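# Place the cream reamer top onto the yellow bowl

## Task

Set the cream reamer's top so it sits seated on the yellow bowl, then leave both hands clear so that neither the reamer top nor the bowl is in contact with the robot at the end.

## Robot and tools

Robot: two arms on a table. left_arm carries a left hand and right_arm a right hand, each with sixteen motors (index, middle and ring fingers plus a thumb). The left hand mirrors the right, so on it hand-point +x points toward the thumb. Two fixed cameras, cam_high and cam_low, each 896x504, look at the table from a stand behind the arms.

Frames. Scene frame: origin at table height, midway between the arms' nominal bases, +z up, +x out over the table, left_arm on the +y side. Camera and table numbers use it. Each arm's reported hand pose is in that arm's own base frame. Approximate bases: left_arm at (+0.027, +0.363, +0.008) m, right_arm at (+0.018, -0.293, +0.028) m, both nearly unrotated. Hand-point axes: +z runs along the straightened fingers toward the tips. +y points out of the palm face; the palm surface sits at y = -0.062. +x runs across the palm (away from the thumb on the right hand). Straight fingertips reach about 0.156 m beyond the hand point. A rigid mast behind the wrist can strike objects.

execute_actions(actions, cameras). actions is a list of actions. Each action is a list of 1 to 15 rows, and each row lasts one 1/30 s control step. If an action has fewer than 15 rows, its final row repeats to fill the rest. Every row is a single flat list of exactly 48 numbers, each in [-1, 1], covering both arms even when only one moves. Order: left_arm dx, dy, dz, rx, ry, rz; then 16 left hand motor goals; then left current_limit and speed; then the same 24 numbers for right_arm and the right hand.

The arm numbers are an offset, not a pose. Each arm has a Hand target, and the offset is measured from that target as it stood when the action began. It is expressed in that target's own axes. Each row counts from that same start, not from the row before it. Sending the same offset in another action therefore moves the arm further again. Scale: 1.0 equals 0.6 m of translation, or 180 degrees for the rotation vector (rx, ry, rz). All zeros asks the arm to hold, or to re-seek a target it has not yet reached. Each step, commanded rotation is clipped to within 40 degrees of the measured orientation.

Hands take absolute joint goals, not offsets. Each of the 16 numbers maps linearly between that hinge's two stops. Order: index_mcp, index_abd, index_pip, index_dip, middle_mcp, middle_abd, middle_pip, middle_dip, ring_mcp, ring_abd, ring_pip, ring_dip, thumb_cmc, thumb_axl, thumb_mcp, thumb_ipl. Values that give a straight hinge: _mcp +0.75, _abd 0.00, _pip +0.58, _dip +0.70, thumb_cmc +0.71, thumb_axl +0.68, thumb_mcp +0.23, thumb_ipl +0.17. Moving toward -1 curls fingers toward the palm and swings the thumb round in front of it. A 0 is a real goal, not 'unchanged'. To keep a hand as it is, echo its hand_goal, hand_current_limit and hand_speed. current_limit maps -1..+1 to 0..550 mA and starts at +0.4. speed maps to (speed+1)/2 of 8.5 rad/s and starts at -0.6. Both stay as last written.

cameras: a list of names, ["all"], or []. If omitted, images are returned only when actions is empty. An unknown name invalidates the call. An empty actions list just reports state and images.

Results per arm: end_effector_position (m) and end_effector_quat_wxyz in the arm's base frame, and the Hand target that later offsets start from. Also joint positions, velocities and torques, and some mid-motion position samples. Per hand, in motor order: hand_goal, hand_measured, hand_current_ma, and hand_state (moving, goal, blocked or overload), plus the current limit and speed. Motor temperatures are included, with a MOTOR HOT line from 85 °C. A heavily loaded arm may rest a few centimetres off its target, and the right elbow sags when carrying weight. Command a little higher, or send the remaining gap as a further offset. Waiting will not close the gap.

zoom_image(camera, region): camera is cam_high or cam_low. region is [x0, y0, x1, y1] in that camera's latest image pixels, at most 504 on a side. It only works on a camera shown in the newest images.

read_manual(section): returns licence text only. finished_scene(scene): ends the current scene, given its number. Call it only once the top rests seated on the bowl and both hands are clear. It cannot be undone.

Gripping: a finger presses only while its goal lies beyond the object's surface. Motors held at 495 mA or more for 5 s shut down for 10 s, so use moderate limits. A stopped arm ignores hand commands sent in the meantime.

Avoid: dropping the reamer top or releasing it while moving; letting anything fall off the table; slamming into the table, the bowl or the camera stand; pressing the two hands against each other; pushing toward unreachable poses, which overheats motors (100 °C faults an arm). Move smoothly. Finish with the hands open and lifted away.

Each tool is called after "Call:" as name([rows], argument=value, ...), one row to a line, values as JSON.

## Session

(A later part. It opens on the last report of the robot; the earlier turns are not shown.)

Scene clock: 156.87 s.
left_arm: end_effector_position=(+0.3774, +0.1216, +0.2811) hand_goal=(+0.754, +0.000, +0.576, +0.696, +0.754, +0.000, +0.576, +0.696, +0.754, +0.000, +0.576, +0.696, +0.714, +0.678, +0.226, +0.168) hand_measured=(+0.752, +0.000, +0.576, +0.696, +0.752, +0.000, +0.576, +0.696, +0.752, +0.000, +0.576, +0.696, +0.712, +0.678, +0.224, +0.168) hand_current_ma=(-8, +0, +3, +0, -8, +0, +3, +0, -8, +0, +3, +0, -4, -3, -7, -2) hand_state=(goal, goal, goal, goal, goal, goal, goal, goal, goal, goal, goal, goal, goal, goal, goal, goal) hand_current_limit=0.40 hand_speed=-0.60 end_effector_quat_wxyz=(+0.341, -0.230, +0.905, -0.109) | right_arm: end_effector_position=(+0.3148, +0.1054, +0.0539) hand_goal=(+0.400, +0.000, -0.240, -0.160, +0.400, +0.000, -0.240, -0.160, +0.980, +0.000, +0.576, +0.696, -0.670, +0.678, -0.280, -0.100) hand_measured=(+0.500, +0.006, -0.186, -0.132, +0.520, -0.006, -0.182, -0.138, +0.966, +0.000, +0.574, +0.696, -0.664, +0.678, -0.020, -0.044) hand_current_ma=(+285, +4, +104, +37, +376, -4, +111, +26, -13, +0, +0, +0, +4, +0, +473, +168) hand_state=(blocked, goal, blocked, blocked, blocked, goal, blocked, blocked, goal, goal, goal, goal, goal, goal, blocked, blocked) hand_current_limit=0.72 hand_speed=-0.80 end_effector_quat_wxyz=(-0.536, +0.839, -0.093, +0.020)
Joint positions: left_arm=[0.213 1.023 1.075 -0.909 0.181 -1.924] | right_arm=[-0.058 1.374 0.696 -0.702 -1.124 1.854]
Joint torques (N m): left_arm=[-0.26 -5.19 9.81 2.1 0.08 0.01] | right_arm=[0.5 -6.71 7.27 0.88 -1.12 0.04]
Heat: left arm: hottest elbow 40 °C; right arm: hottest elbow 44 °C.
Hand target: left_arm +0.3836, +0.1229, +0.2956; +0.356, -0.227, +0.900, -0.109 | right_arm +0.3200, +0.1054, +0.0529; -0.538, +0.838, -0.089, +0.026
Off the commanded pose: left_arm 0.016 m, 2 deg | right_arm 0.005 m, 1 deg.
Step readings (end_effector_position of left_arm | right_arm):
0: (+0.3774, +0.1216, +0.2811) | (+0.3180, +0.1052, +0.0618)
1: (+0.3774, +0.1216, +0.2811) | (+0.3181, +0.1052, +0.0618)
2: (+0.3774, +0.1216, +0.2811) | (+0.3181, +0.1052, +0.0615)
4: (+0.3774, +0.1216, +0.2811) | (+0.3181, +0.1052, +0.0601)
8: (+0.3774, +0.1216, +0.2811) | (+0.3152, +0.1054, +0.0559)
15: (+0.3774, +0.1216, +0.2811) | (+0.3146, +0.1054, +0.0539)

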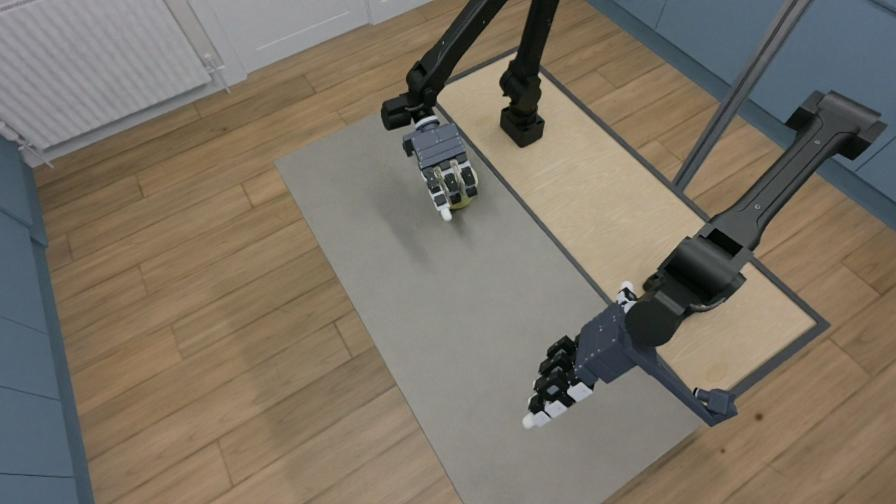

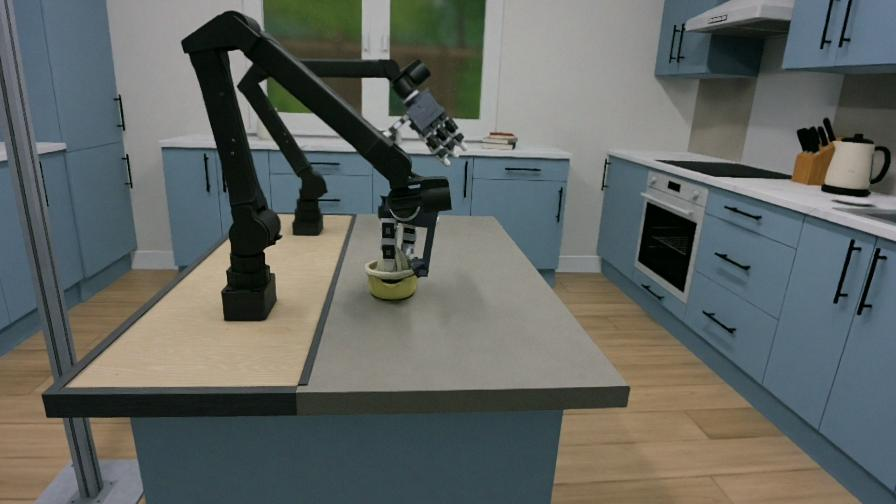

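Call:
execute_actions([
  [[0,0,0,0,0,0,0.754,0,0.576,0.696,0.754,0,0.576,0.696,0.754,0,0.576,0.696,0.714,0.678,0.226,0.168,0.4,-0.6,0.0037,0.0108,0.006,0,0,0,0.4,0,-0.24,-0.16,0.4,0,-0.24,-0.16,0.98,0,0.576,0.696,-0.67,0.678,-0.28,-0.1,0.72,-0.8]],
], cameras=["all"])

Call:
zoom_image(camera="cam_low", region=[358, 240, 426, 308])

Call:
zoom_image(camera="cam_high", region=[446, 164, 486, 214])

Scene clock: 158.40 s.
left_arm: end_effector_position=(+0.3774, +0.1216, +0.2811) hand_goal=(+0.754, +0.000, +0.576, +0.696, +0.754, +0.000, +0.576, +0.696, +0.754, +0.000, +0.576, +0.696, +0.714, +0.678, +0.226, +0.168) hand_measured=(+0.752, +0.000, +0.576, +0.696, +0.752, +0.000, +0.576, +0.696, +0.752, +0.000, +0.576, +0.696, +0.712, +0.678, +0.224, +0.168) hand_current_ma=(-8, +0, +3, +0, -8, +0, +3, +0, -8, +0, +3, +0, -4, -3, -7, -2) hand_state=(goal, goal, goal, goal, goal, goal, goal, goal, goal, goal, goal, goal, goal, goal, goal, goal) hand_current_limit=0.40 hand_speed=-0.60 end_effector_quat_wxyz=(+0.341, -0.230, +0.905, -0.109) | right_arm: end_effector_position=(+0.3186, +0.1055, +0.0494) hand_goal=(+0.400, +0.000, -0.240, -0.160, +0.400, +0.000, -0.240, -0.160, +0.980, +0.000, +0.576, +0.696, -0.670, +0.678, -0.280, -0.100) hand_measured=(+0.500, +0.006, -0.186, -0.148, +0.516, -0.006, -0.182, -0.138, +0.966, +0.000, +0.574, +0.696, -0.664, +0.678, -0.020, -0.042) hand_current_ma=(+285, +4, +104, +10, +354, -4, +111, +26, -13, +0, +0, +0, +4, +0, +473, +177) hand_state=(blocked, goal, blocked, goal, blocked, goal, blocked, blocked, goal, goal, goal, goal, goal, goal, blocked, blocked) hand_current_limit=0.72 hand_speed=-0.80 end_effector_quat_wxyz=(-0.537, +0.838, -0.091, +0.023)
Joint positions: left_arm=[0.213 1.023 1.075 -0.909 0.181 -1.924] | right_arm=[-0.058 1.39 0.696 -0.679 -1.126 1.854]
Joint torques (N m): left_arm=[-0.21 -5.19 9.81 2.1 0.09 0.01] | right_arm=[1.55 -6.89 6.93 0.83 -1.05 0.05]
Heat: left arm: hottest elbow 40 °C; right arm: hottest elbow 44 °C.
Hand target: left_arm +0.3836, +0.1229, +0.2956; +0.356, -0.227, +0.900, -0.109 | right_arm +0.3219, +0.1056, +0.0454; -0.538, +0.838, -0.089, +0.026
Off the commanded pose: left_arm 0.016 m, 2 deg | right_arm 0.005 m, 0 deg.
Step readings (end_effector_position of left_arm | right_arm):
0: (+0.3774, +0.1216, +0.2811) | (+0.3148, +0.1054, +0.0539)
1: (+0.3774, +0.1216, +0.2811) | (+0.3148, +0.1054, +0.0539)
2: (+0.3774, +0.1216, +0.2811) | (+0.3153, +0.1054, +0.0538)
4: (+0.3774, +0.1216, +0.2811) | (+0.3167, +0.1053, +0.0527)
8: (+0.3774, +0.1216, +0.2811) | (+0.3181, +0.1054, +0.0499)
15: (+0.3774, +0.1216, +0.2811) | (+0.3186, +0.1055, +0.0494)

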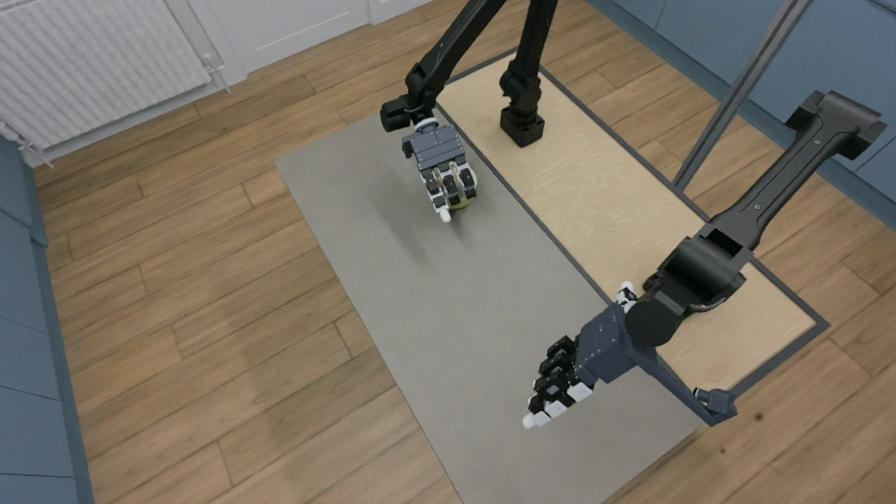

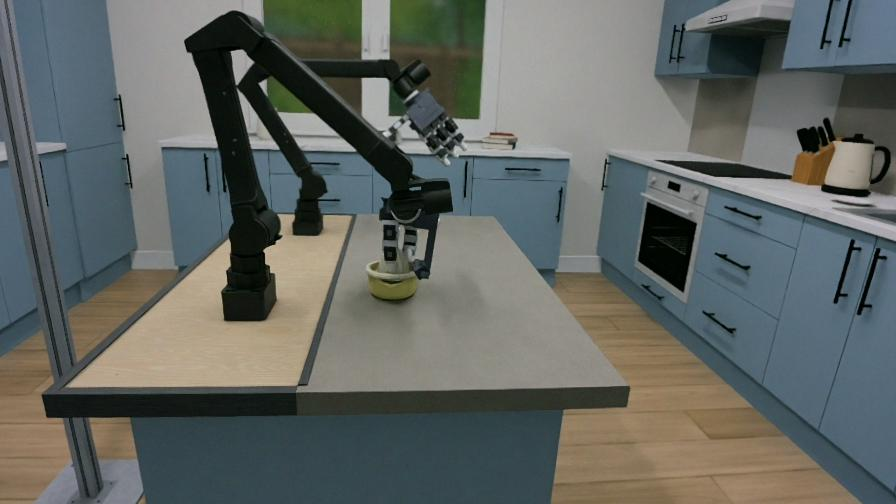

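Scaled by 7.412.

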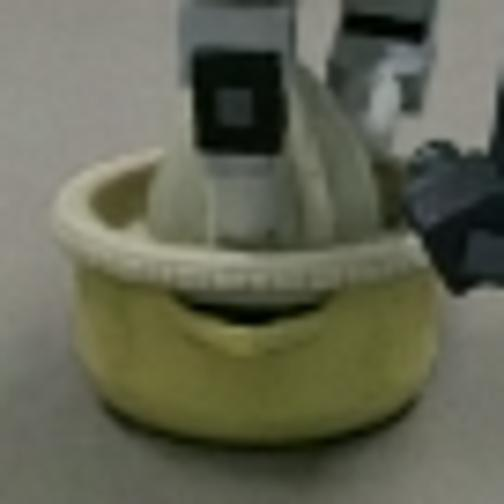

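Scaled by 10.080.

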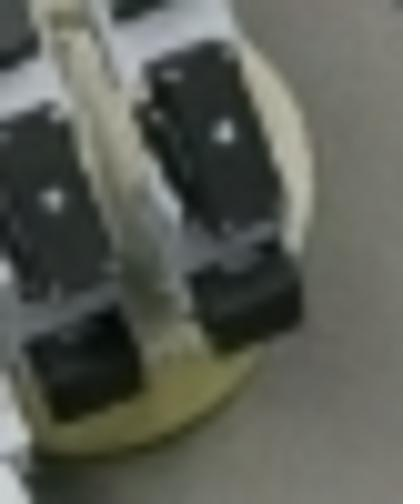

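Call:
zoom_image(camera="cam_low", region=[372, 262, 412, 302])

Call:
zoom_image(camera="cam_low", region=[360, 248, 390, 278])

Call:
zoom_image(camera="cam_low", region=[396, 252, 426, 282])

Scaled by 12.600.

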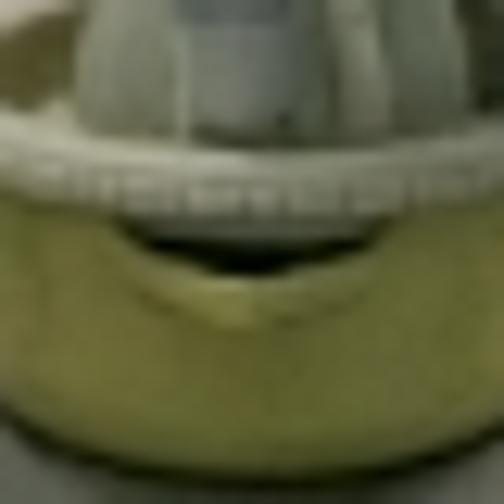

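Scaled by 16.800.

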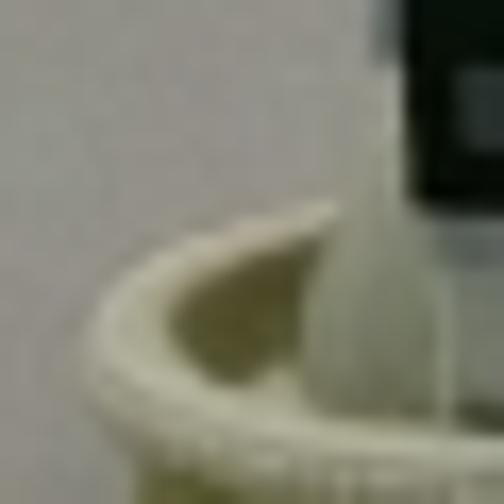

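Scaled by 16.800.

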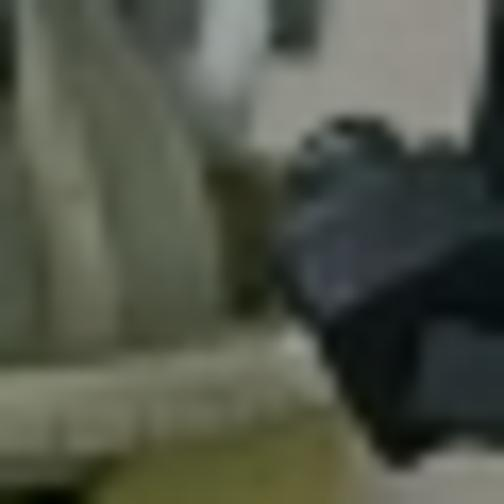

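Call:
execute_actions([
  [[0,0,0,0,0,0,0.754,0,0.576,0.696,0.754,0,0.576,0.696,0.754,0,0.576,0.696,0.714,0.678,0.226,0.168,0.4,-0.6,-0.0015,0.006,0.0028,0,0,0,0.4,0,-0.24,-0.16,0.4,0,-0.24,-0.16,0.98,0,0.576,0.696,-0.67,0.678,-0.28,-0.1,0.72,-0.8]],
], cameras=["all"])

Call:
zoom_image(camera="cam_low", region=[358, 240, 426, 308])

Scene clock: 160.43 s.
left_arm: end_effector_position=(+0.3774, +0.1216, +0.2811) hand_goal=(+0.754, +0.000, +0.576, +0.696, +0.754, +0.000, +0.576, +0.696, +0.754, +0.000, +0.576, +0.696, +0.714, +0.678, +0.226, +0.168) hand_measured=(+0.752, +0.000, +0.576, +0.696, +0.752, +0.000, +0.576, +0.696, +0.752, +0.000, +0.576, +0.696, +0.712, +0.678, +0.224, +0.168) hand_current_ma=(-8, +0, +3, +0, -8, +0, +3, +0, -8, +0, +3, +0, -4, -3, -7, -2) hand_state=(goal, goal, goal, goal, goal, goal, goal, goal, goal, goal, goal, goal, goal, goal, goal, goal) hand_current_limit=0.40 hand_speed=-0.60 end_effector_quat_wxyz=(+0.341, -0.230, +0.905, -0.109) | right_arm: end_effector_position=(+0.3168, +0.1056, +0.0444) hand_goal=(+0.400, +0.000, -0.240, -0.160, +0.400, +0.000, -0.240, -0.160, +0.980, +0.000, +0.576, +0.696, -0.670, +0.678, -0.280, -0.100) hand_measured=(+0.500, +0.006, -0.186, -0.152, +0.514, -0.006, -0.182, -0.138, +0.966, +0.000, +0.574, +0.696, -0.664, +0.680, -0.020, -0.042) hand_current_ma=(+285, +4, +104, +5, +345, -4, +111, +26, -13, +0, +0, +0, +5, +0, +473, +182) hand_state=(blocked, goal, blocked, goal, blocked, goal, blocked, blocked, goal, goal, goal, goal, goal, goal, blocked, blocked) hand_current_limit=0.72 hand_speed=-0.80 end_effector_quat_wxyz=(-0.537, +0.838, -0.091, +0.023)
Joint positions: left_arm=[0.213 1.023 1.075 -0.909 0.181 -1.924] | right_arm=[-0.058 1.398 0.686 -0.663 -1.127 1.853]
Joint torques (N m): left_arm=[-0.21 -5.25 9.81 2.11 0.09 0.02] | right_arm=[0.38 -6.77 6.82 0.61 -1 0.05]
Heat: left arm: hottest elbow 40 °C; right arm: hottest elbow 44 °C.
Hand target: left_arm +0.3836, +0.1229, +0.2956; +0.356, -0.227, +0.900, -0.109 | right_arm +0.3207, +0.1058, +0.0415; -0.538, +0.838, -0.089, +0.026
Off the commanded pose: left_arm 0.016 m, 2 deg | right_arm 0.005 m, 0 deg.
Step readings (end_effector_position of left_arm | right_arm):
0: (+0.3774, +0.1216, +0.2811) | (+0.3186, +0.1055, +0.0494)
1: (+0.3774, +0.1216, +0.2811) | (+0.3186, +0.1055, +0.0494)
2: (+0.3774, +0.1216, +0.2811) | (+0.3185, +0.1055, +0.0493)
4: (+0.3774, +0.1216, +0.2811) | (+0.3184, +0.1056, +0.0484)
8: (+0.3774, +0.1216, +0.2811) | (+0.3167, +0.1056, +0.0445)
15: (+0.3774, +0.1216, +0.2811) | (+0.3168, +0.1056, +0.0444)

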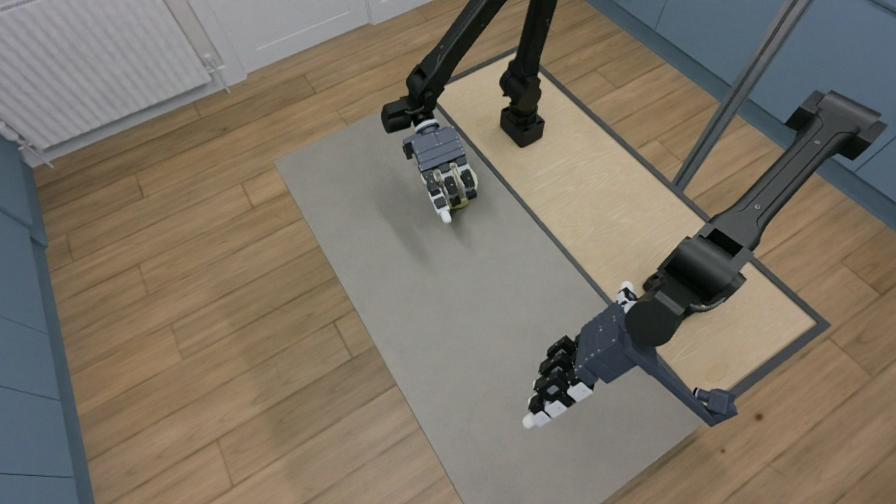

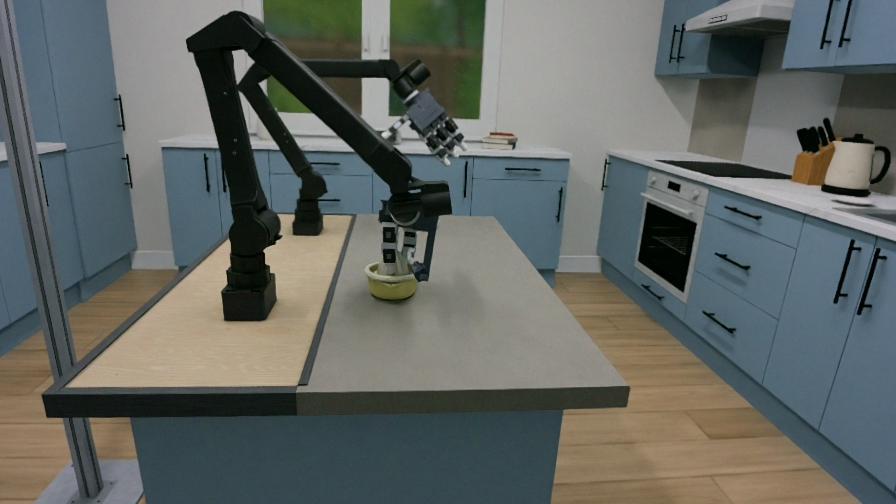

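Scaled by 7.412.

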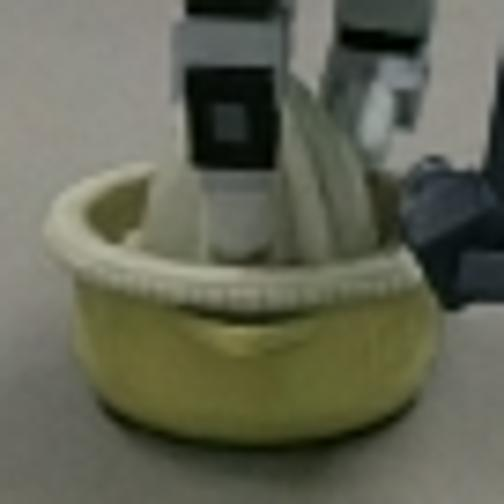

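Call:
execute_actions([
  [[0,0,0,0,0,0,0.754,0,0.576,0.696,0.754,0,0.576,0.696,0.754,0,0.576,0.696,0.714,0.678,0.226,0.168,0.4,-0.6,0.0008,0.0068,0.0038,0,0,0,0.4,0,-0.24,-0.16,0.4,0,-0.24,-0.16,0.98,0,0.576,0.696,-0.67,0.678,-0.28,-0.1,0.72,-0.8]],
], cameras=["all"])

Call:
zoom_image(camera="cam_low", region=[358, 240, 426, 308])

Call:
zoom_image(camera="cam_high", region=[446, 164, 486, 214])

Scene clock: 161.63 s.
left_arm: end_effector_position=(+0.3774, +0.1216, +0.2811) hand_goal=(+0.754, +0.000, +0.576, +0.696, +0.754, +0.000, +0.576, +0.696, +0.754, +0.000, +0.576, +0.696, +0.714, +0.678, +0.226, +0.168) hand_measured=(+0.752, +0.000, +0.576, +0.696, +0.752, +0.000, +0.576, +0.696, +0.752, +0.000, +0.576, +0.696, +0.712, +0.678, +0.224, +0.168) hand_current_ma=(-8, +0, +3, +0, -8, +0, +3, +0, -8, +0, +3, +0, -4, -3, -7, -2) hand_state=(goal, goal, goal, goal, goal, goal, goal, goal, goal, goal, goal, goal, goal, goal, goal, goal) hand_current_limit=0.40 hand_speed=-0.60 end_effector_quat_wxyz=(+0.341, -0.230, +0.905, -0.109) | right_arm: end_effector_position=(+0.3182, +0.1062, +0.0435) hand_goal=(+0.400, +0.000, -0.240, -0.160, +0.400, +0.000, -0.240, -0.160, +0.980, +0.000, +0.576, +0.696, -0.670, +0.678, -0.280, -0.100) hand_measured=(+0.500, +0.006, -0.186, -0.158, +0.512, -0.006, -0.182, -0.140, +0.966, +0.000, +0.574, +0.696, -0.662, +0.680, -0.020, -0.040) hand_current_ma=(+285, +4, +103, +0, +339, -4, +111, +22, -13, +0, +0, +0, +5, +1, +473, +188) hand_state=(blocked, goal, blocked, goal, blocked, goal, blocked, goal, goal, goal, goal, goal, goal, goal, blocked, blocked) hand_current_limit=0.72 hand_speed=-0.80 end_effector_quat_wxyz=(-0.539, +0.837, -0.090, +0.025)
Joint positions: left_arm=[0.213 1.023 1.075 -0.909 0.181 -1.924] | right_arm=[-0.058 1.401 0.684 -0.649 -1.13 1.858]
Joint torques (N m): left_arm=[-0.21 -5.19 9.81 2.11 0.09 0.02] | right_arm=[0.32 -7.24 6.79 0.96 -0.88 0.07]
Heat: left arm: hottest elbow 40 °C; right arm: hottest elbow 44 °C.
Hand target: left_arm +0.3836, +0.1229, +0.2956; +0.356, -0.227, +0.900, -0.109 | right_arm +0.3210, +0.1061, +0.0368; -0.538, +0.838, -0.089, +0.026
Off the commanded pose: left_arm 0.016 m, 2 deg | right_arm 0.007 m, 0 deg.
Step readings (end_effector_position of left_arm | right_arm):
0: (+0.3774, +0.1216, +0.2811) | (+0.3168, +0.1056, +0.0444)
1: (+0.3774, +0.1216, +0.2811) | (+0.3169, +0.1056, +0.0444)
2: (+0.3774, +0.1216, +0.2811) | (+0.3172, +0.1056, +0.0444)
4: (+0.3774, +0.1216, +0.2811) | (+0.3177, +0.1058, +0.0442)
8: (+0.3774, +0.1216, +0.2811) | (+0.3182, +0.1061, +0.0437)
15: (+0.3774, +0.1216, +0.2811) | (+0.3181, +0.1062, +0.0435)

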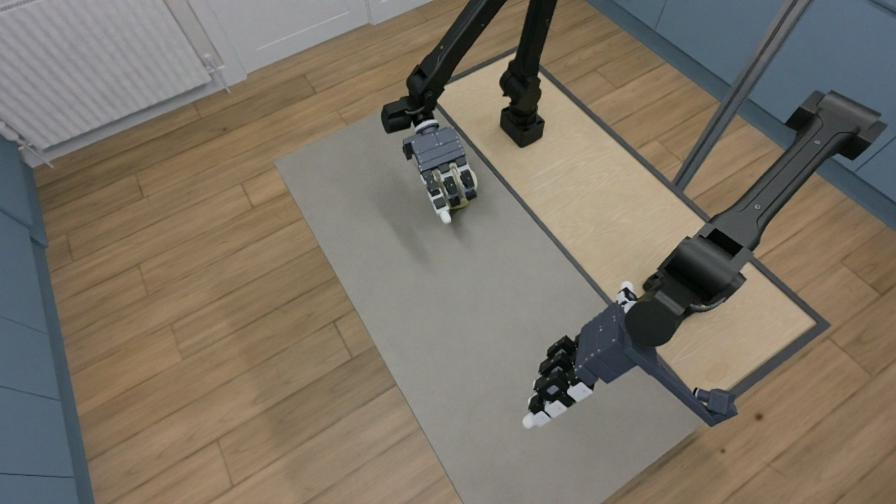

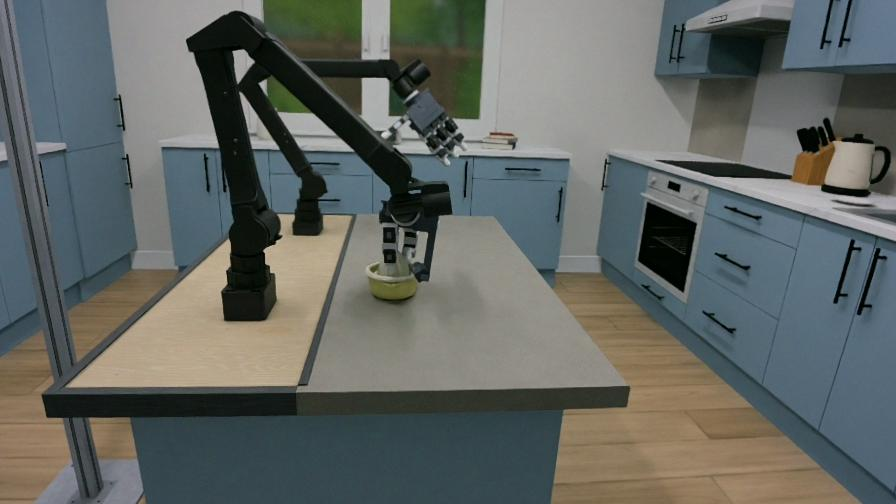

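Scaled by 7.412.

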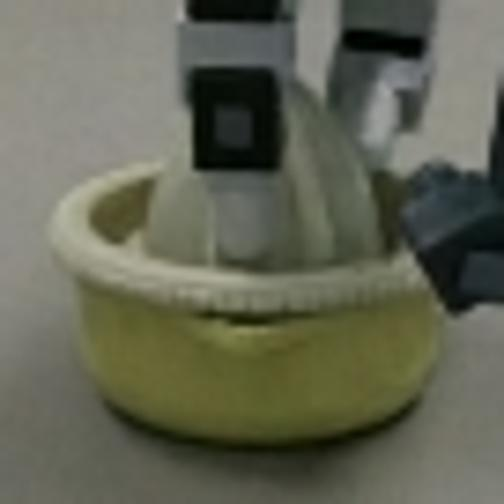

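Scaled by 10.080.

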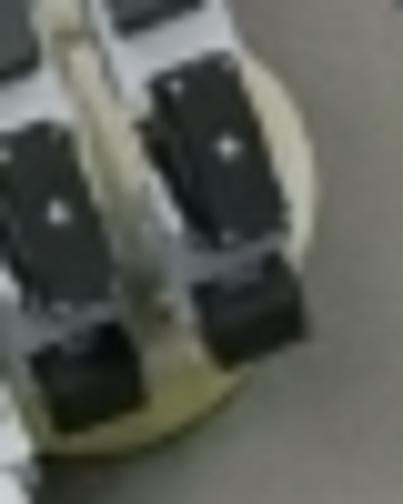

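Call:
execute_actions([
  [[0,0,0,0,0,0,0.754,0,0.576,0.696,0.754,0,0.576,0.696,0.754,0,0.576,0.696,0.714,0.678,0.226,0.168,0.4,-0.6,-0.0022,-0.0075,-0.0035,0,0,0,0.49,0,-0.19,-0.14,0.5,0,-0.19,-0.14,0.98,0,0.576,0.696,-0.67,0.678,-0.05,-0.06,0.5,-0.8]],
  [[0,0,0,0,0,0,0.754,0,0.576,0.696,0.754,0,0.576,0.696,0.754,0,0.576,0.696,0.714,0.678,0.226,0.168,0.4,-0.6,0,0,0,0,0,0,0.56,0,-0.17,-0.12,0.56,0,-0.17,-0.12,0.98,0,0.576,0.696,-0.67,0.678,0.01,-0.07,0.5,-0.8]],
  [[0,0,0,0,0,0,0.754,0,0.576,0.696,0.754,0,0.576,0.696,0.754,0,0.576,0.696,0.714,0.678,0.226,0.168,0.4,-0.6,0,0,0,0,0,0,0.67,0,-0.155,-0.1,0.67,0,-0.155,-0.1,0.98,0,0.576,0.696,-0.67,0.678,0.05,-0.09,0.5,-0.7]],
], cameras=["all"])

Call:
zoom_image(camera="cam_low", region=[358, 240, 426, 308])

Scene clock: 164.53 s.
left_arm: end_effector_position=(+0.3774, +0.1216, +0.2811) hand_goal=(+0.754, +0.000, +0.576, +0.696, +0.754, +0.000, +0.576, +0.696, +0.754, +0.000, +0.576, +0.696, +0.714, +0.678, +0.226, +0.168) hand_measured=(+0.752, +0.000, +0.576, +0.696, +0.752, +0.000, +0.576, +0.696, +0.752, +0.000, +0.576, +0.696, +0.712, +0.678, +0.224, +0.168) hand_current_ma=(-8, +0, +3, +0, -8, +0, +3, +0, -8, +0, +3, +0, -4, -3, -7, -2) hand_state=(goal, goal, goal, goal, goal, goal, goal, goal, goal, goal, goal, goal, goal, goal, goal, goal) hand_current_limit=0.40 hand_speed=-0.60 end_effector_quat_wxyz=(+0.341, -0.230, +0.905, -0.109) | right_arm: end_effector_position=(+0.3182, +0.1058, +0.0432) hand_goal=(+0.670, +0.000, -0.154, -0.100, +0.670, +0.000, -0.154, -0.100, +0.980, +0.000, +0.576, +0.696, -0.670, +0.678, +0.050, -0.090) hand_measured=(+0.654, +0.002, -0.158, -0.102, +0.654, -0.004, -0.158, -0.102, +0.966, +0.000, +0.574, +0.696, -0.668, +0.680, +0.048, -0.088) hand_current_ma=(-18, +1, -1, -1, -18, -1, -1, -1, -13, +0, +0, +0, +1, +1, -1, +2) hand_state=(goal, goal, goal, goal, goal, goal, goal, goal, goal, goal, goal, goal, goal, goal, goal, goal) hand_current_limit=0.50 hand_speed=-0.70 end_effector_quat_wxyz=(-0.538, +0.838, -0.091, +0.025)
Joint positions: left_arm=[0.213 1.023 1.075 -0.909 0.181 -1.924] | right_arm=[-0.058 1.401 0.684 -0.649 -1.128 1.858]
Joint torques (N m): left_arm=[-0.26 -5.13 9.83 2.1 0.08 0.02] | right_arm=[0.44 -6.95 6.82 0.31 -0.95 0.07]
Heat: left arm: hottest elbow 41 °C; right arm: hottest elbow 44 °C.
Hand target: left_arm +0.3836, +0.1229, +0.2956; +0.356, -0.227, +0.900, -0.109 | right_arm +0.3200, +0.1063, +0.0419; -0.538, +0.838, -0.089, +0.026
Off the commanded pose: left_arm 0.016 m, 2 deg | right_arm 0.002 m, 0 deg.
Step readings (end_effector_position of left_arm | right_arm):
0: (+0.3774, +0.1216, +0.2811) | (+0.3182, +0.1062, +0.0435)
1: (+0.3774, +0.1216, +0.2811) | (+0.3182, +0.1062, +0.0435)
2: (+0.3774, +0.1216, +0.2811) | (+0.3182, +0.1062, +0.0435)
4: (+0.3774, +0.1216, +0.2811) | (+0.3182, +0.1063, +0.0436)
8: (+0.3774, +0.1216, +0.2811) | (+0.3182, +0.1063, +0.0436)
15: (+0.3774, +0.1216, +0.2811) | (+0.3182, +0.1063, +0.0436)
16: (+0.3774, +0.1216, +0.2811) | (+0.3182, +0.1063, +0.0436)
17: (+0.3774, +0.1216, +0.2811) | (+0.3182, +0.1061, +0.0434)
19: (+0.3774, +0.1216, +0.2811) | (+0.3182, +0.1059, +0.0432)
23: (+0.3774, +0.1216, +0.2811) | (+0.3182, +0.1059, +0.0432)
30: (+0.3774, +0.1216, +0.2811) | (+0.3182, +0.1059, +0.0432)
31: (+0.3774, +0.1216, +0.2811) | (+0.3182, +0.1059, +0.0432)
32: (+0.3774, +0.1216, +0.2811) | (+0.3182, +0.1058, +0.0432)
34: (+0.3774, +0.1216, +0.2811) | (+0.3182, +0.1058, +0.0432)
38: (+0.3774, +0.1216, +0.2811) | (+0.3182, +0.1058, +0.0432)
45: (+0.3774, +0.1216, +0.2811) | (+0.3182, +0.1058, +0.0432)

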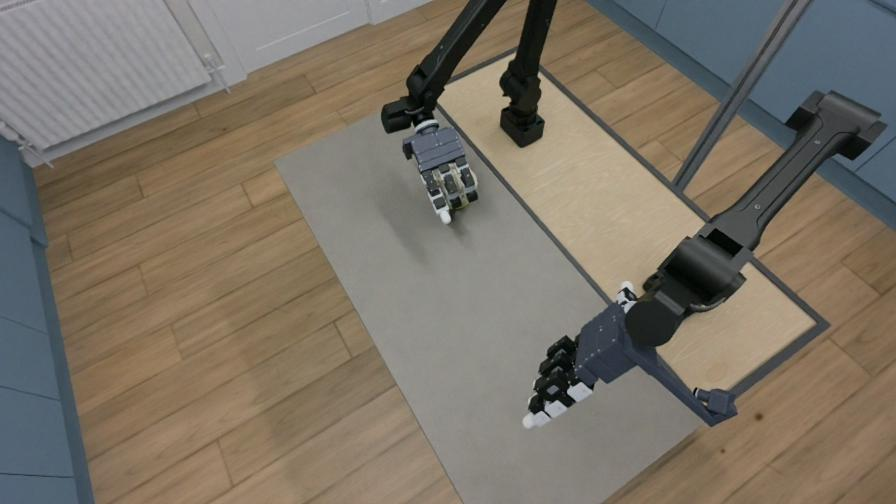

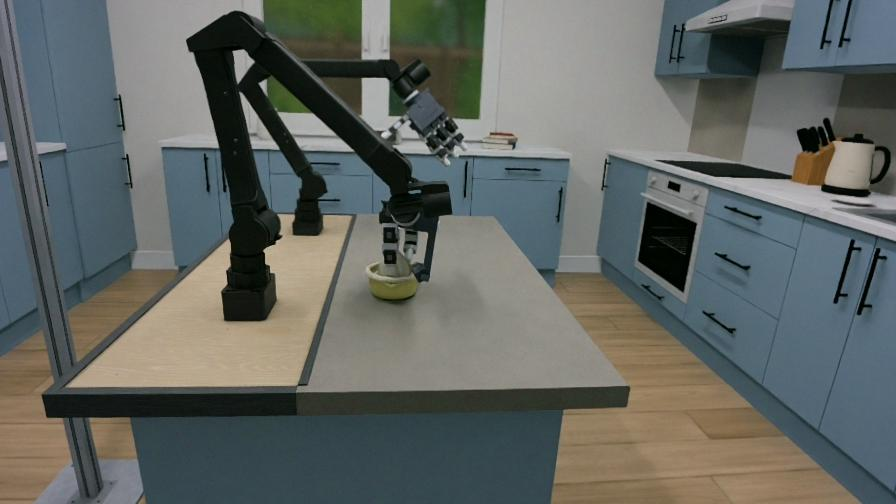

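Scaled by 7.412.

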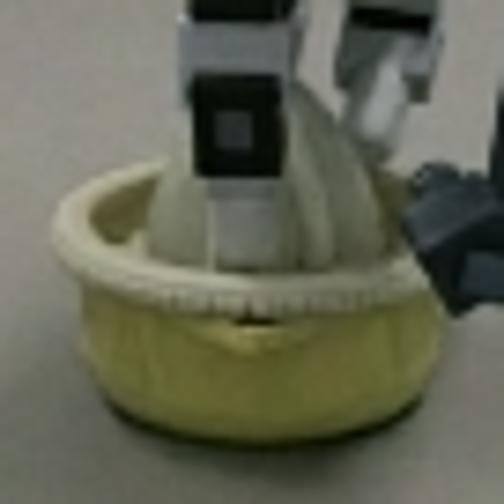

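Call:
execute_actions([
  [[0,0,0,0,0,0,0.754,0,0.576,0.696,0.754,0,0.576,0.696,0.754,0,0.576,0.696,0.714,0.678,0.226,0.168,0.4,-0.6,0.0138,-0.0473,-0.0187,0,0,0,0.74,0,-0.155,-0.1,0.74,0,-0.155,-0.1,0.98,0,0.576,0.696,-0.67,0.678,0.07,-0.09,0.5,-0.6]],
  [[0,0,0,0,0,0,0.754,0,0.576,0.696,0.754,0,0.576,0.696,0.754,0,0.576,0.696,0.714,0.678,0.226,0.168,0.4,-0.6,0,-0.0453,-0.021,0,0,0,0.74,0,-0.155,-0.1,0.74,0,-0.155,-0.1,0.98,0,0.576,0.696,-0.67,0.678,0.07,-0.09,0.5,-0.6]],
], cameras=["all"])

Call:
zoom_image(camera="cam_low", region=[358, 228, 430, 308])

Scene clock: 166.40 s.
left_arm: end_effector_position=(+0.3774, +0.1216, +0.2811) hand_goal=(+0.754, +0.000, +0.576, +0.696, +0.754, +0.000, +0.576, +0.696, +0.754, +0.000, +0.576, +0.696, +0.714, +0.678, +0.226, +0.168) hand_measured=(+0.752, +0.000, +0.576, +0.696, +0.752, +0.000, +0.576, +0.696, +0.752, +0.000, +0.576, +0.696, +0.712, +0.678, +0.224, +0.168) hand_current_ma=(-8, +0, +3, +0, -8, +0, +3, +0, -8, +0, +3, +0, -4, -3, -7, -2) hand_state=(goal, goal, goal, goal, goal, goal, goal, goal, goal, goal, goal, goal, goal, goal, goal, goal) hand_current_limit=0.40 hand_speed=-0.60 end_effector_quat_wxyz=(+0.341, -0.230, +0.905, -0.109) | right_arm: end_effector_position=(+0.3160, +0.1058, +0.0850) hand_goal=(+0.740, +0.000, -0.154, -0.100, +0.740, +0.000, -0.154, -0.100, +0.980, +0.000, +0.576, +0.696, -0.670, +0.678, +0.070, -0.090) hand_measured=(+0.724, +0.002, -0.158, -0.102, +0.724, -0.004, -0.158, -0.102, +0.966, +0.000, +0.574, +0.696, -0.668, +0.680, +0.068, -0.088) hand_current_ma=(-18, +1, -1, -1, -18, -1, -1, -1, -13, +0, +0, +0, +0, +1, -2, +2) hand_state=(goal, goal, goal, goal, goal, goal, goal, goal, goal, goal, goal, goal, goal, goal, goal, goal) hand_current_limit=0.50 hand_speed=-0.60 end_effector_quat_wxyz=(-0.537, +0.838, -0.101, +0.010)
Joint positions: left_arm=[0.213 1.023 1.075 -0.909 0.181 -1.924] | right_arm=[-0.058 1.331 0.754 -0.824 -1.126 1.86]
Joint torques (N m): left_arm=[-0.21 -5.13 9.81 2.1 0.08 0.02] | right_arm=[0.67 -8.18 10.77 -0.31 -1.08 0.07]
Heat: left arm: hottest elbow 41 °C; right arm: hottest elbow 44 °C.
Hand target: left_arm +0.3836, +0.1229, +0.2956; +0.356, -0.227, +0.900, -0.109 | right_arm +0.3316, +0.1060, +0.1018; -0.538, +0.838, -0.089, +0.026
Off the commanded pose: left_arm 0.016 m, 2 deg | right_arm 0.023 m, 2 deg.
Step readings (end_effector_position of left_arm | right_arm):
0: (+0.3774, +0.1216, +0.2811) | (+0.3182, +0.1058, +0.0432)
1: (+0.3774, +0.1216, +0.2811) | (+0.3182, +0.1058, +0.0431)
2: (+0.3774, +0.1216, +0.2811) | (+0.3177, +0.1057, +0.0431)
4: (+0.3774, +0.1216, +0.2811) | (+0.3141, +0.1059, +0.0434)
8: (+0.3774, +0.1216, +0.2811) | (+0.3093, +0.1062, +0.0461)
15: (+0.3774, +0.1216, +0.2811) | (+0.3133, +0.1060, +0.0535)
16: (+0.3774, +0.1216, +0.2811) | (+0.3134, +0.1060, +0.0539)
17: (+0.3774, +0.1216, +0.2811) | (+0.3128, +0.1060, +0.0549)
19: (+0.3774, +0.1216, +0.2811) | (+0.3109, +0.1060, +0.0597)
23: (+0.3774, +0.1216, +0.2811) | (+0.3134, +0.1059, +0.0743)
30: (+0.3774, +0.1216, +0.2811) | (+0.3172, +0.1057, +0.0850)

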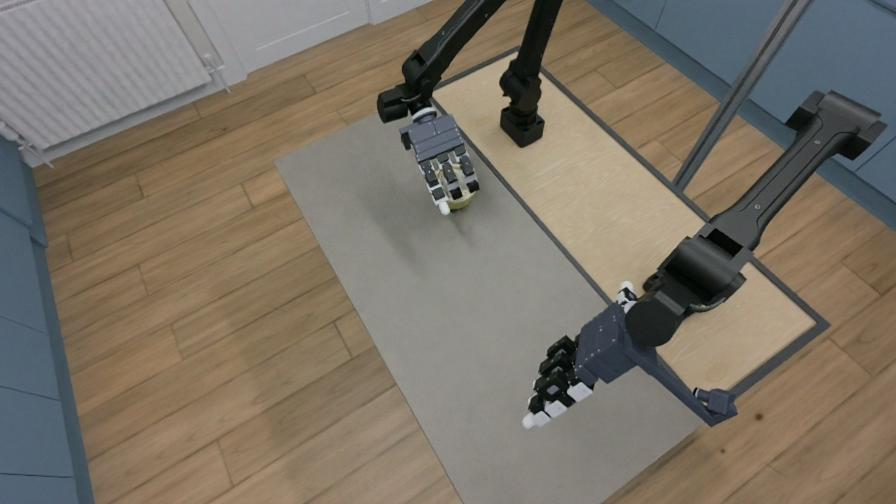

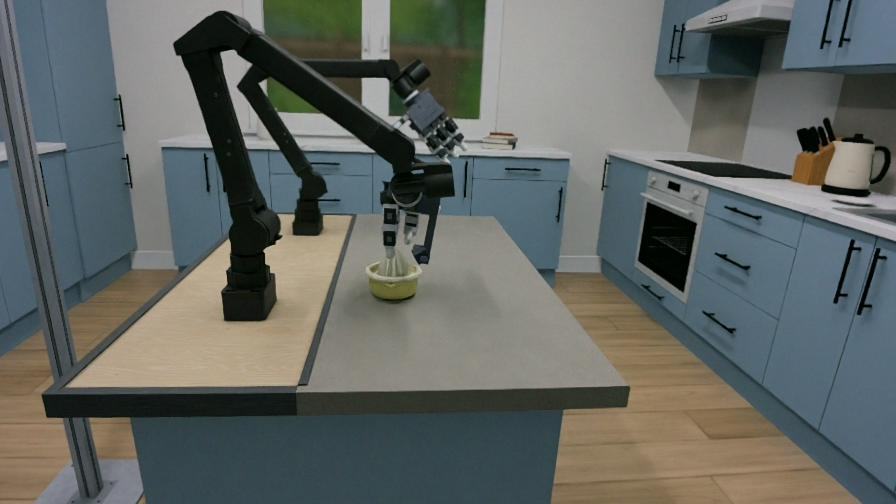

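Scaled by 6.300.

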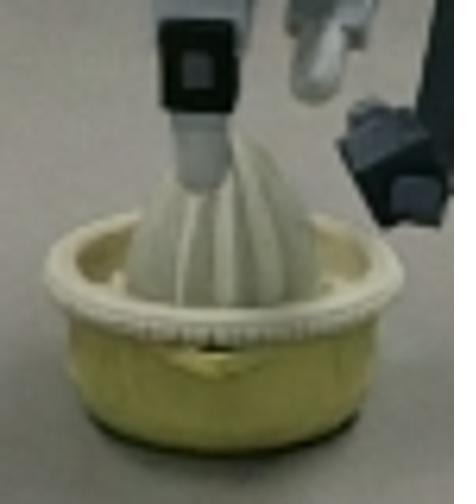

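Call:
execute_actions([
  [[0,0,0,0,0,0,0.754,0,0.576,0.696,0.754,0,0.576,0.696,0.754,0,0.576,0.696,0.714,0.678,0.226,0.168,0.4,-0.6,-0.0026,-0.0453,-0.021,0,0,0,0.78,0,-0.155,-0.1,0.78,0,-0.155,-0.1,0.98,0,0.576,0.696,-0.67,0.678,0.12,-0.09,0.5,-0.6]],
  [[0,0,0,0,0,0,0.754,0,0.576,0.696,0.754,0,0.576,0.696,0.754,0,0.576,0.696,0.714,0.678,0.226,0.168,0.4,-0.6,-0.0026,-0.0453,-0.021,0,0,0,0.8,0,-0.155,-0.1,0.8,0,-0.155,-0.1,0.98,0,0.576,0.696,-0.67,0.678,0.16,-0.09,0.5,-0.6]],
  [[0,0,0,0,0,0,0.754,0,0.576,0.696,0.754,0,0.576,0.696,0.754,0,0.576,0.696,0.714,0.678,0.226,0.168,0.4,-0.6,-0.0026,-0.0453,-0.021,0,0,0,0.8,0,-0.155,-0.1,0.8,0,-0.155,-0.1,0.98,0,0.576,0.696,-0.67,0.678,0.16,-0.09,0.5,-0.6]],
], cameras=["all"])

Call:
zoom_image(camera="cam_low", region=[358, 238, 428, 308])

Call:
zoom_image(camera="cam_high", region=[420, 150, 490, 220])

Scene clock: 169.17 s.
left_arm: end_effector_position=(+0.3774, +0.1216, +0.2811) hand_goal=(+0.754, +0.000, +0.576, +0.696, +0.754, +0.000, +0.576, +0.696, +0.754, +0.000, +0.576, +0.696, +0.714, +0.678, +0.226, +0.168) hand_measured=(+0.752, +0.000, +0.576, +0.696, +0.752, +0.000, +0.576, +0.696, +0.752, +0.000, +0.576, +0.696, +0.712, +0.678, +0.224, +0.168) hand_current_ma=(-8, +0, +3, +0, -8, +0, +3, +0, -8, +0, +3, +0, -4, -3, -7, -2) hand_state=(goal, goal, goal, goal, goal, goal, goal, goal, goal, goal, goal, goal, goal, goal, goal, goal) hand_current_limit=0.40 hand_speed=-0.60 end_effector_quat_wxyz=(+0.341, -0.230, +0.905, -0.109) | right_arm: end_effector_position=(+0.3186, +0.1056, +0.1707) hand_goal=(+0.800, +0.000, -0.154, -0.100, +0.800, +0.000, -0.154, -0.100, +0.980, +0.000, +0.576, +0.696, -0.670, +0.678, +0.160, -0.090) hand_measured=(+0.782, +0.002, -0.158, -0.102, +0.784, -0.004, -0.158, -0.102, +0.966, +0.000, +0.574, +0.696, -0.668, +0.680, +0.156, -0.088) hand_current_ma=(-20, +1, -1, -1, -19, -1, -1, -1, -13, +0, +0, +0, +0, +1, -3, +1) hand_state=(goal, goal, goal, goal, goal, goal, goal, goal, goal, goal, goal, goal, goal, goal, goal, goal) hand_current_limit=0.50 hand_speed=-0.60 end_effector_quat_wxyz=(-0.536, +0.838, -0.103, +0.007)
Joint positions: left_arm=[0.213 1.023 1.075 -0.909 0.181 -1.924] | right_arm=[-0.058 1.23 0.914 -1.092 -1.126 1.861]
Joint torques (N m): left_arm=[-0.21 -5.25 9.81 2.1 0.09 0.01] | right_arm=[1.32 -7.41 12.3 -0.28 -1.1 0.08]
Heat: left arm: hottest elbow 41 °C; right arm: hottest elbow 45 °C.
Hand target: left_arm +0.3836, +0.1229, +0.2956; +0.356, -0.227, +0.900, -0.109 | right_arm +0.3317, +0.1060, +0.1918; -0.538, +0.838, -0.089, +0.026
Off the commanded pose: left_arm 0.016 m, 2 deg | right_arm 0.025 m, 3 deg.
Step readings (end_effector_position of left_arm | right_arm):
0: (+0.3774, +0.1216, +0.2811) | (+0.3160, +0.1058, +0.0850)
1: (+0.3774, +0.1216, +0.2811) | (+0.3159, +0.1058, +0.0851)
2: (+0.3774, +0.1216, +0.2811) | (+0.3150, +0.1058, +0.0856)
4: (+0.3774, +0.1216, +0.2811) | (+0.3130, +0.1059, +0.0894)
8: (+0.3774, +0.1216, +0.2811) | (+0.3145, +0.1058, +0.1024)
15: (+0.3774, +0.1216, +0.2811) | (+0.3177, +0.1056, +0.1131)
16: (+0.3774, +0.1216, +0.2811) | (+0.3171, +0.1057, +0.1131)
17: (+0.3774, +0.1216, +0.2811) | (+0.3160, +0.1057, +0.1139)
19: (+0.3774, +0.1216, +0.2811) | (+0.3140, +0.1058, +0.1178)
23: (+0.3774, +0.1216, +0.2811) | (+0.3160, +0.1057, +0.1311)
30: (+0.3774, +0.1216, +0.2811) | (+0.3185, +0.1056, +0.1418)
31: (+0.3774, +0.1216, +0.2811) | (+0.3180, +0.1056, +0.1420)
32: (+0.3774, +0.1216, +0.2811) | (+0.3170, +0.1057, +0.1427)
34: (+0.3774, +0.1216, +0.2811) | (+0.3153, +0.1058, +0.1468)
38: (+0.3774, +0.1216, +0.2811) | (+0.3178, +0.1056, +0.1601)
45: (+0.3774, +0.1216, +0.2811) | (+0.3196, +0.1055, +0.1707)

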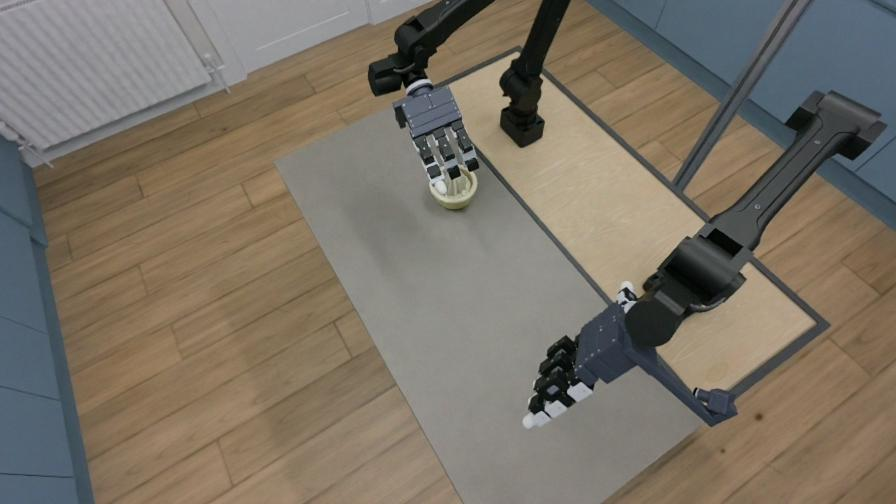

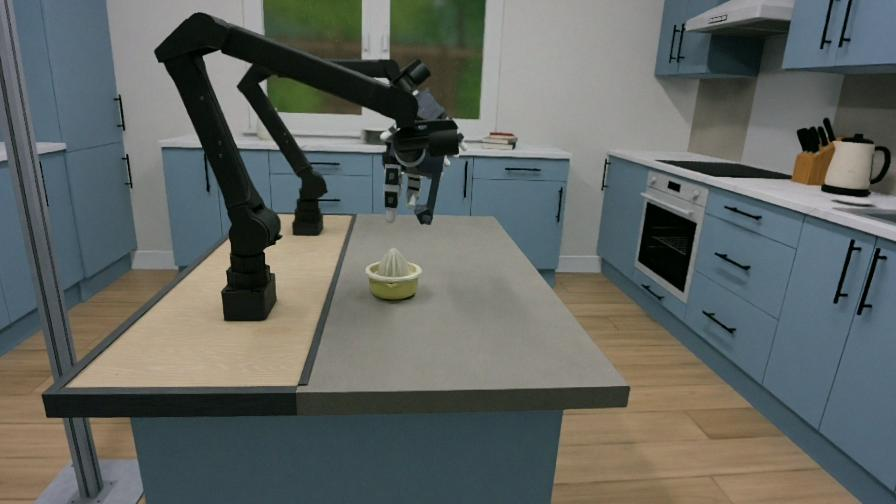

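Scaled by 7.200.

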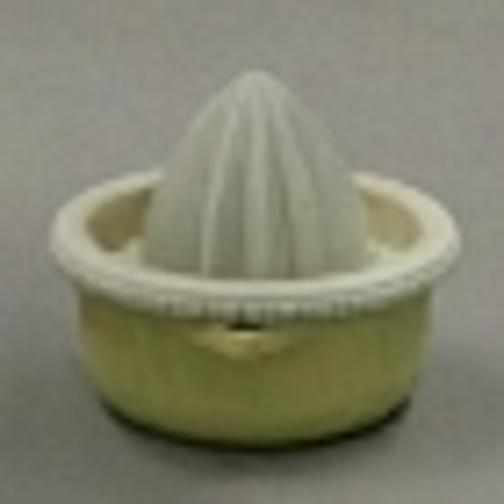

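Scaled by 7.200.

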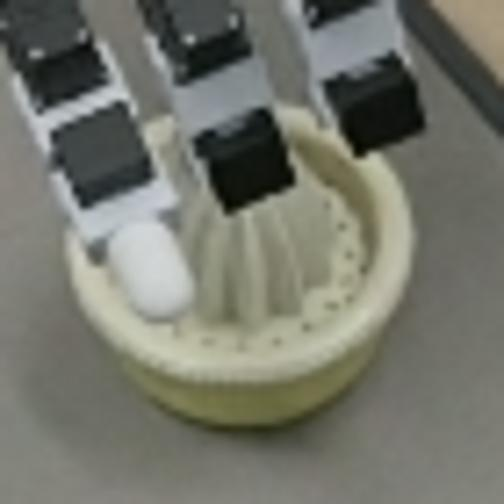

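Call:
finished_scene(scene=3)

The scene is finished: the task was done.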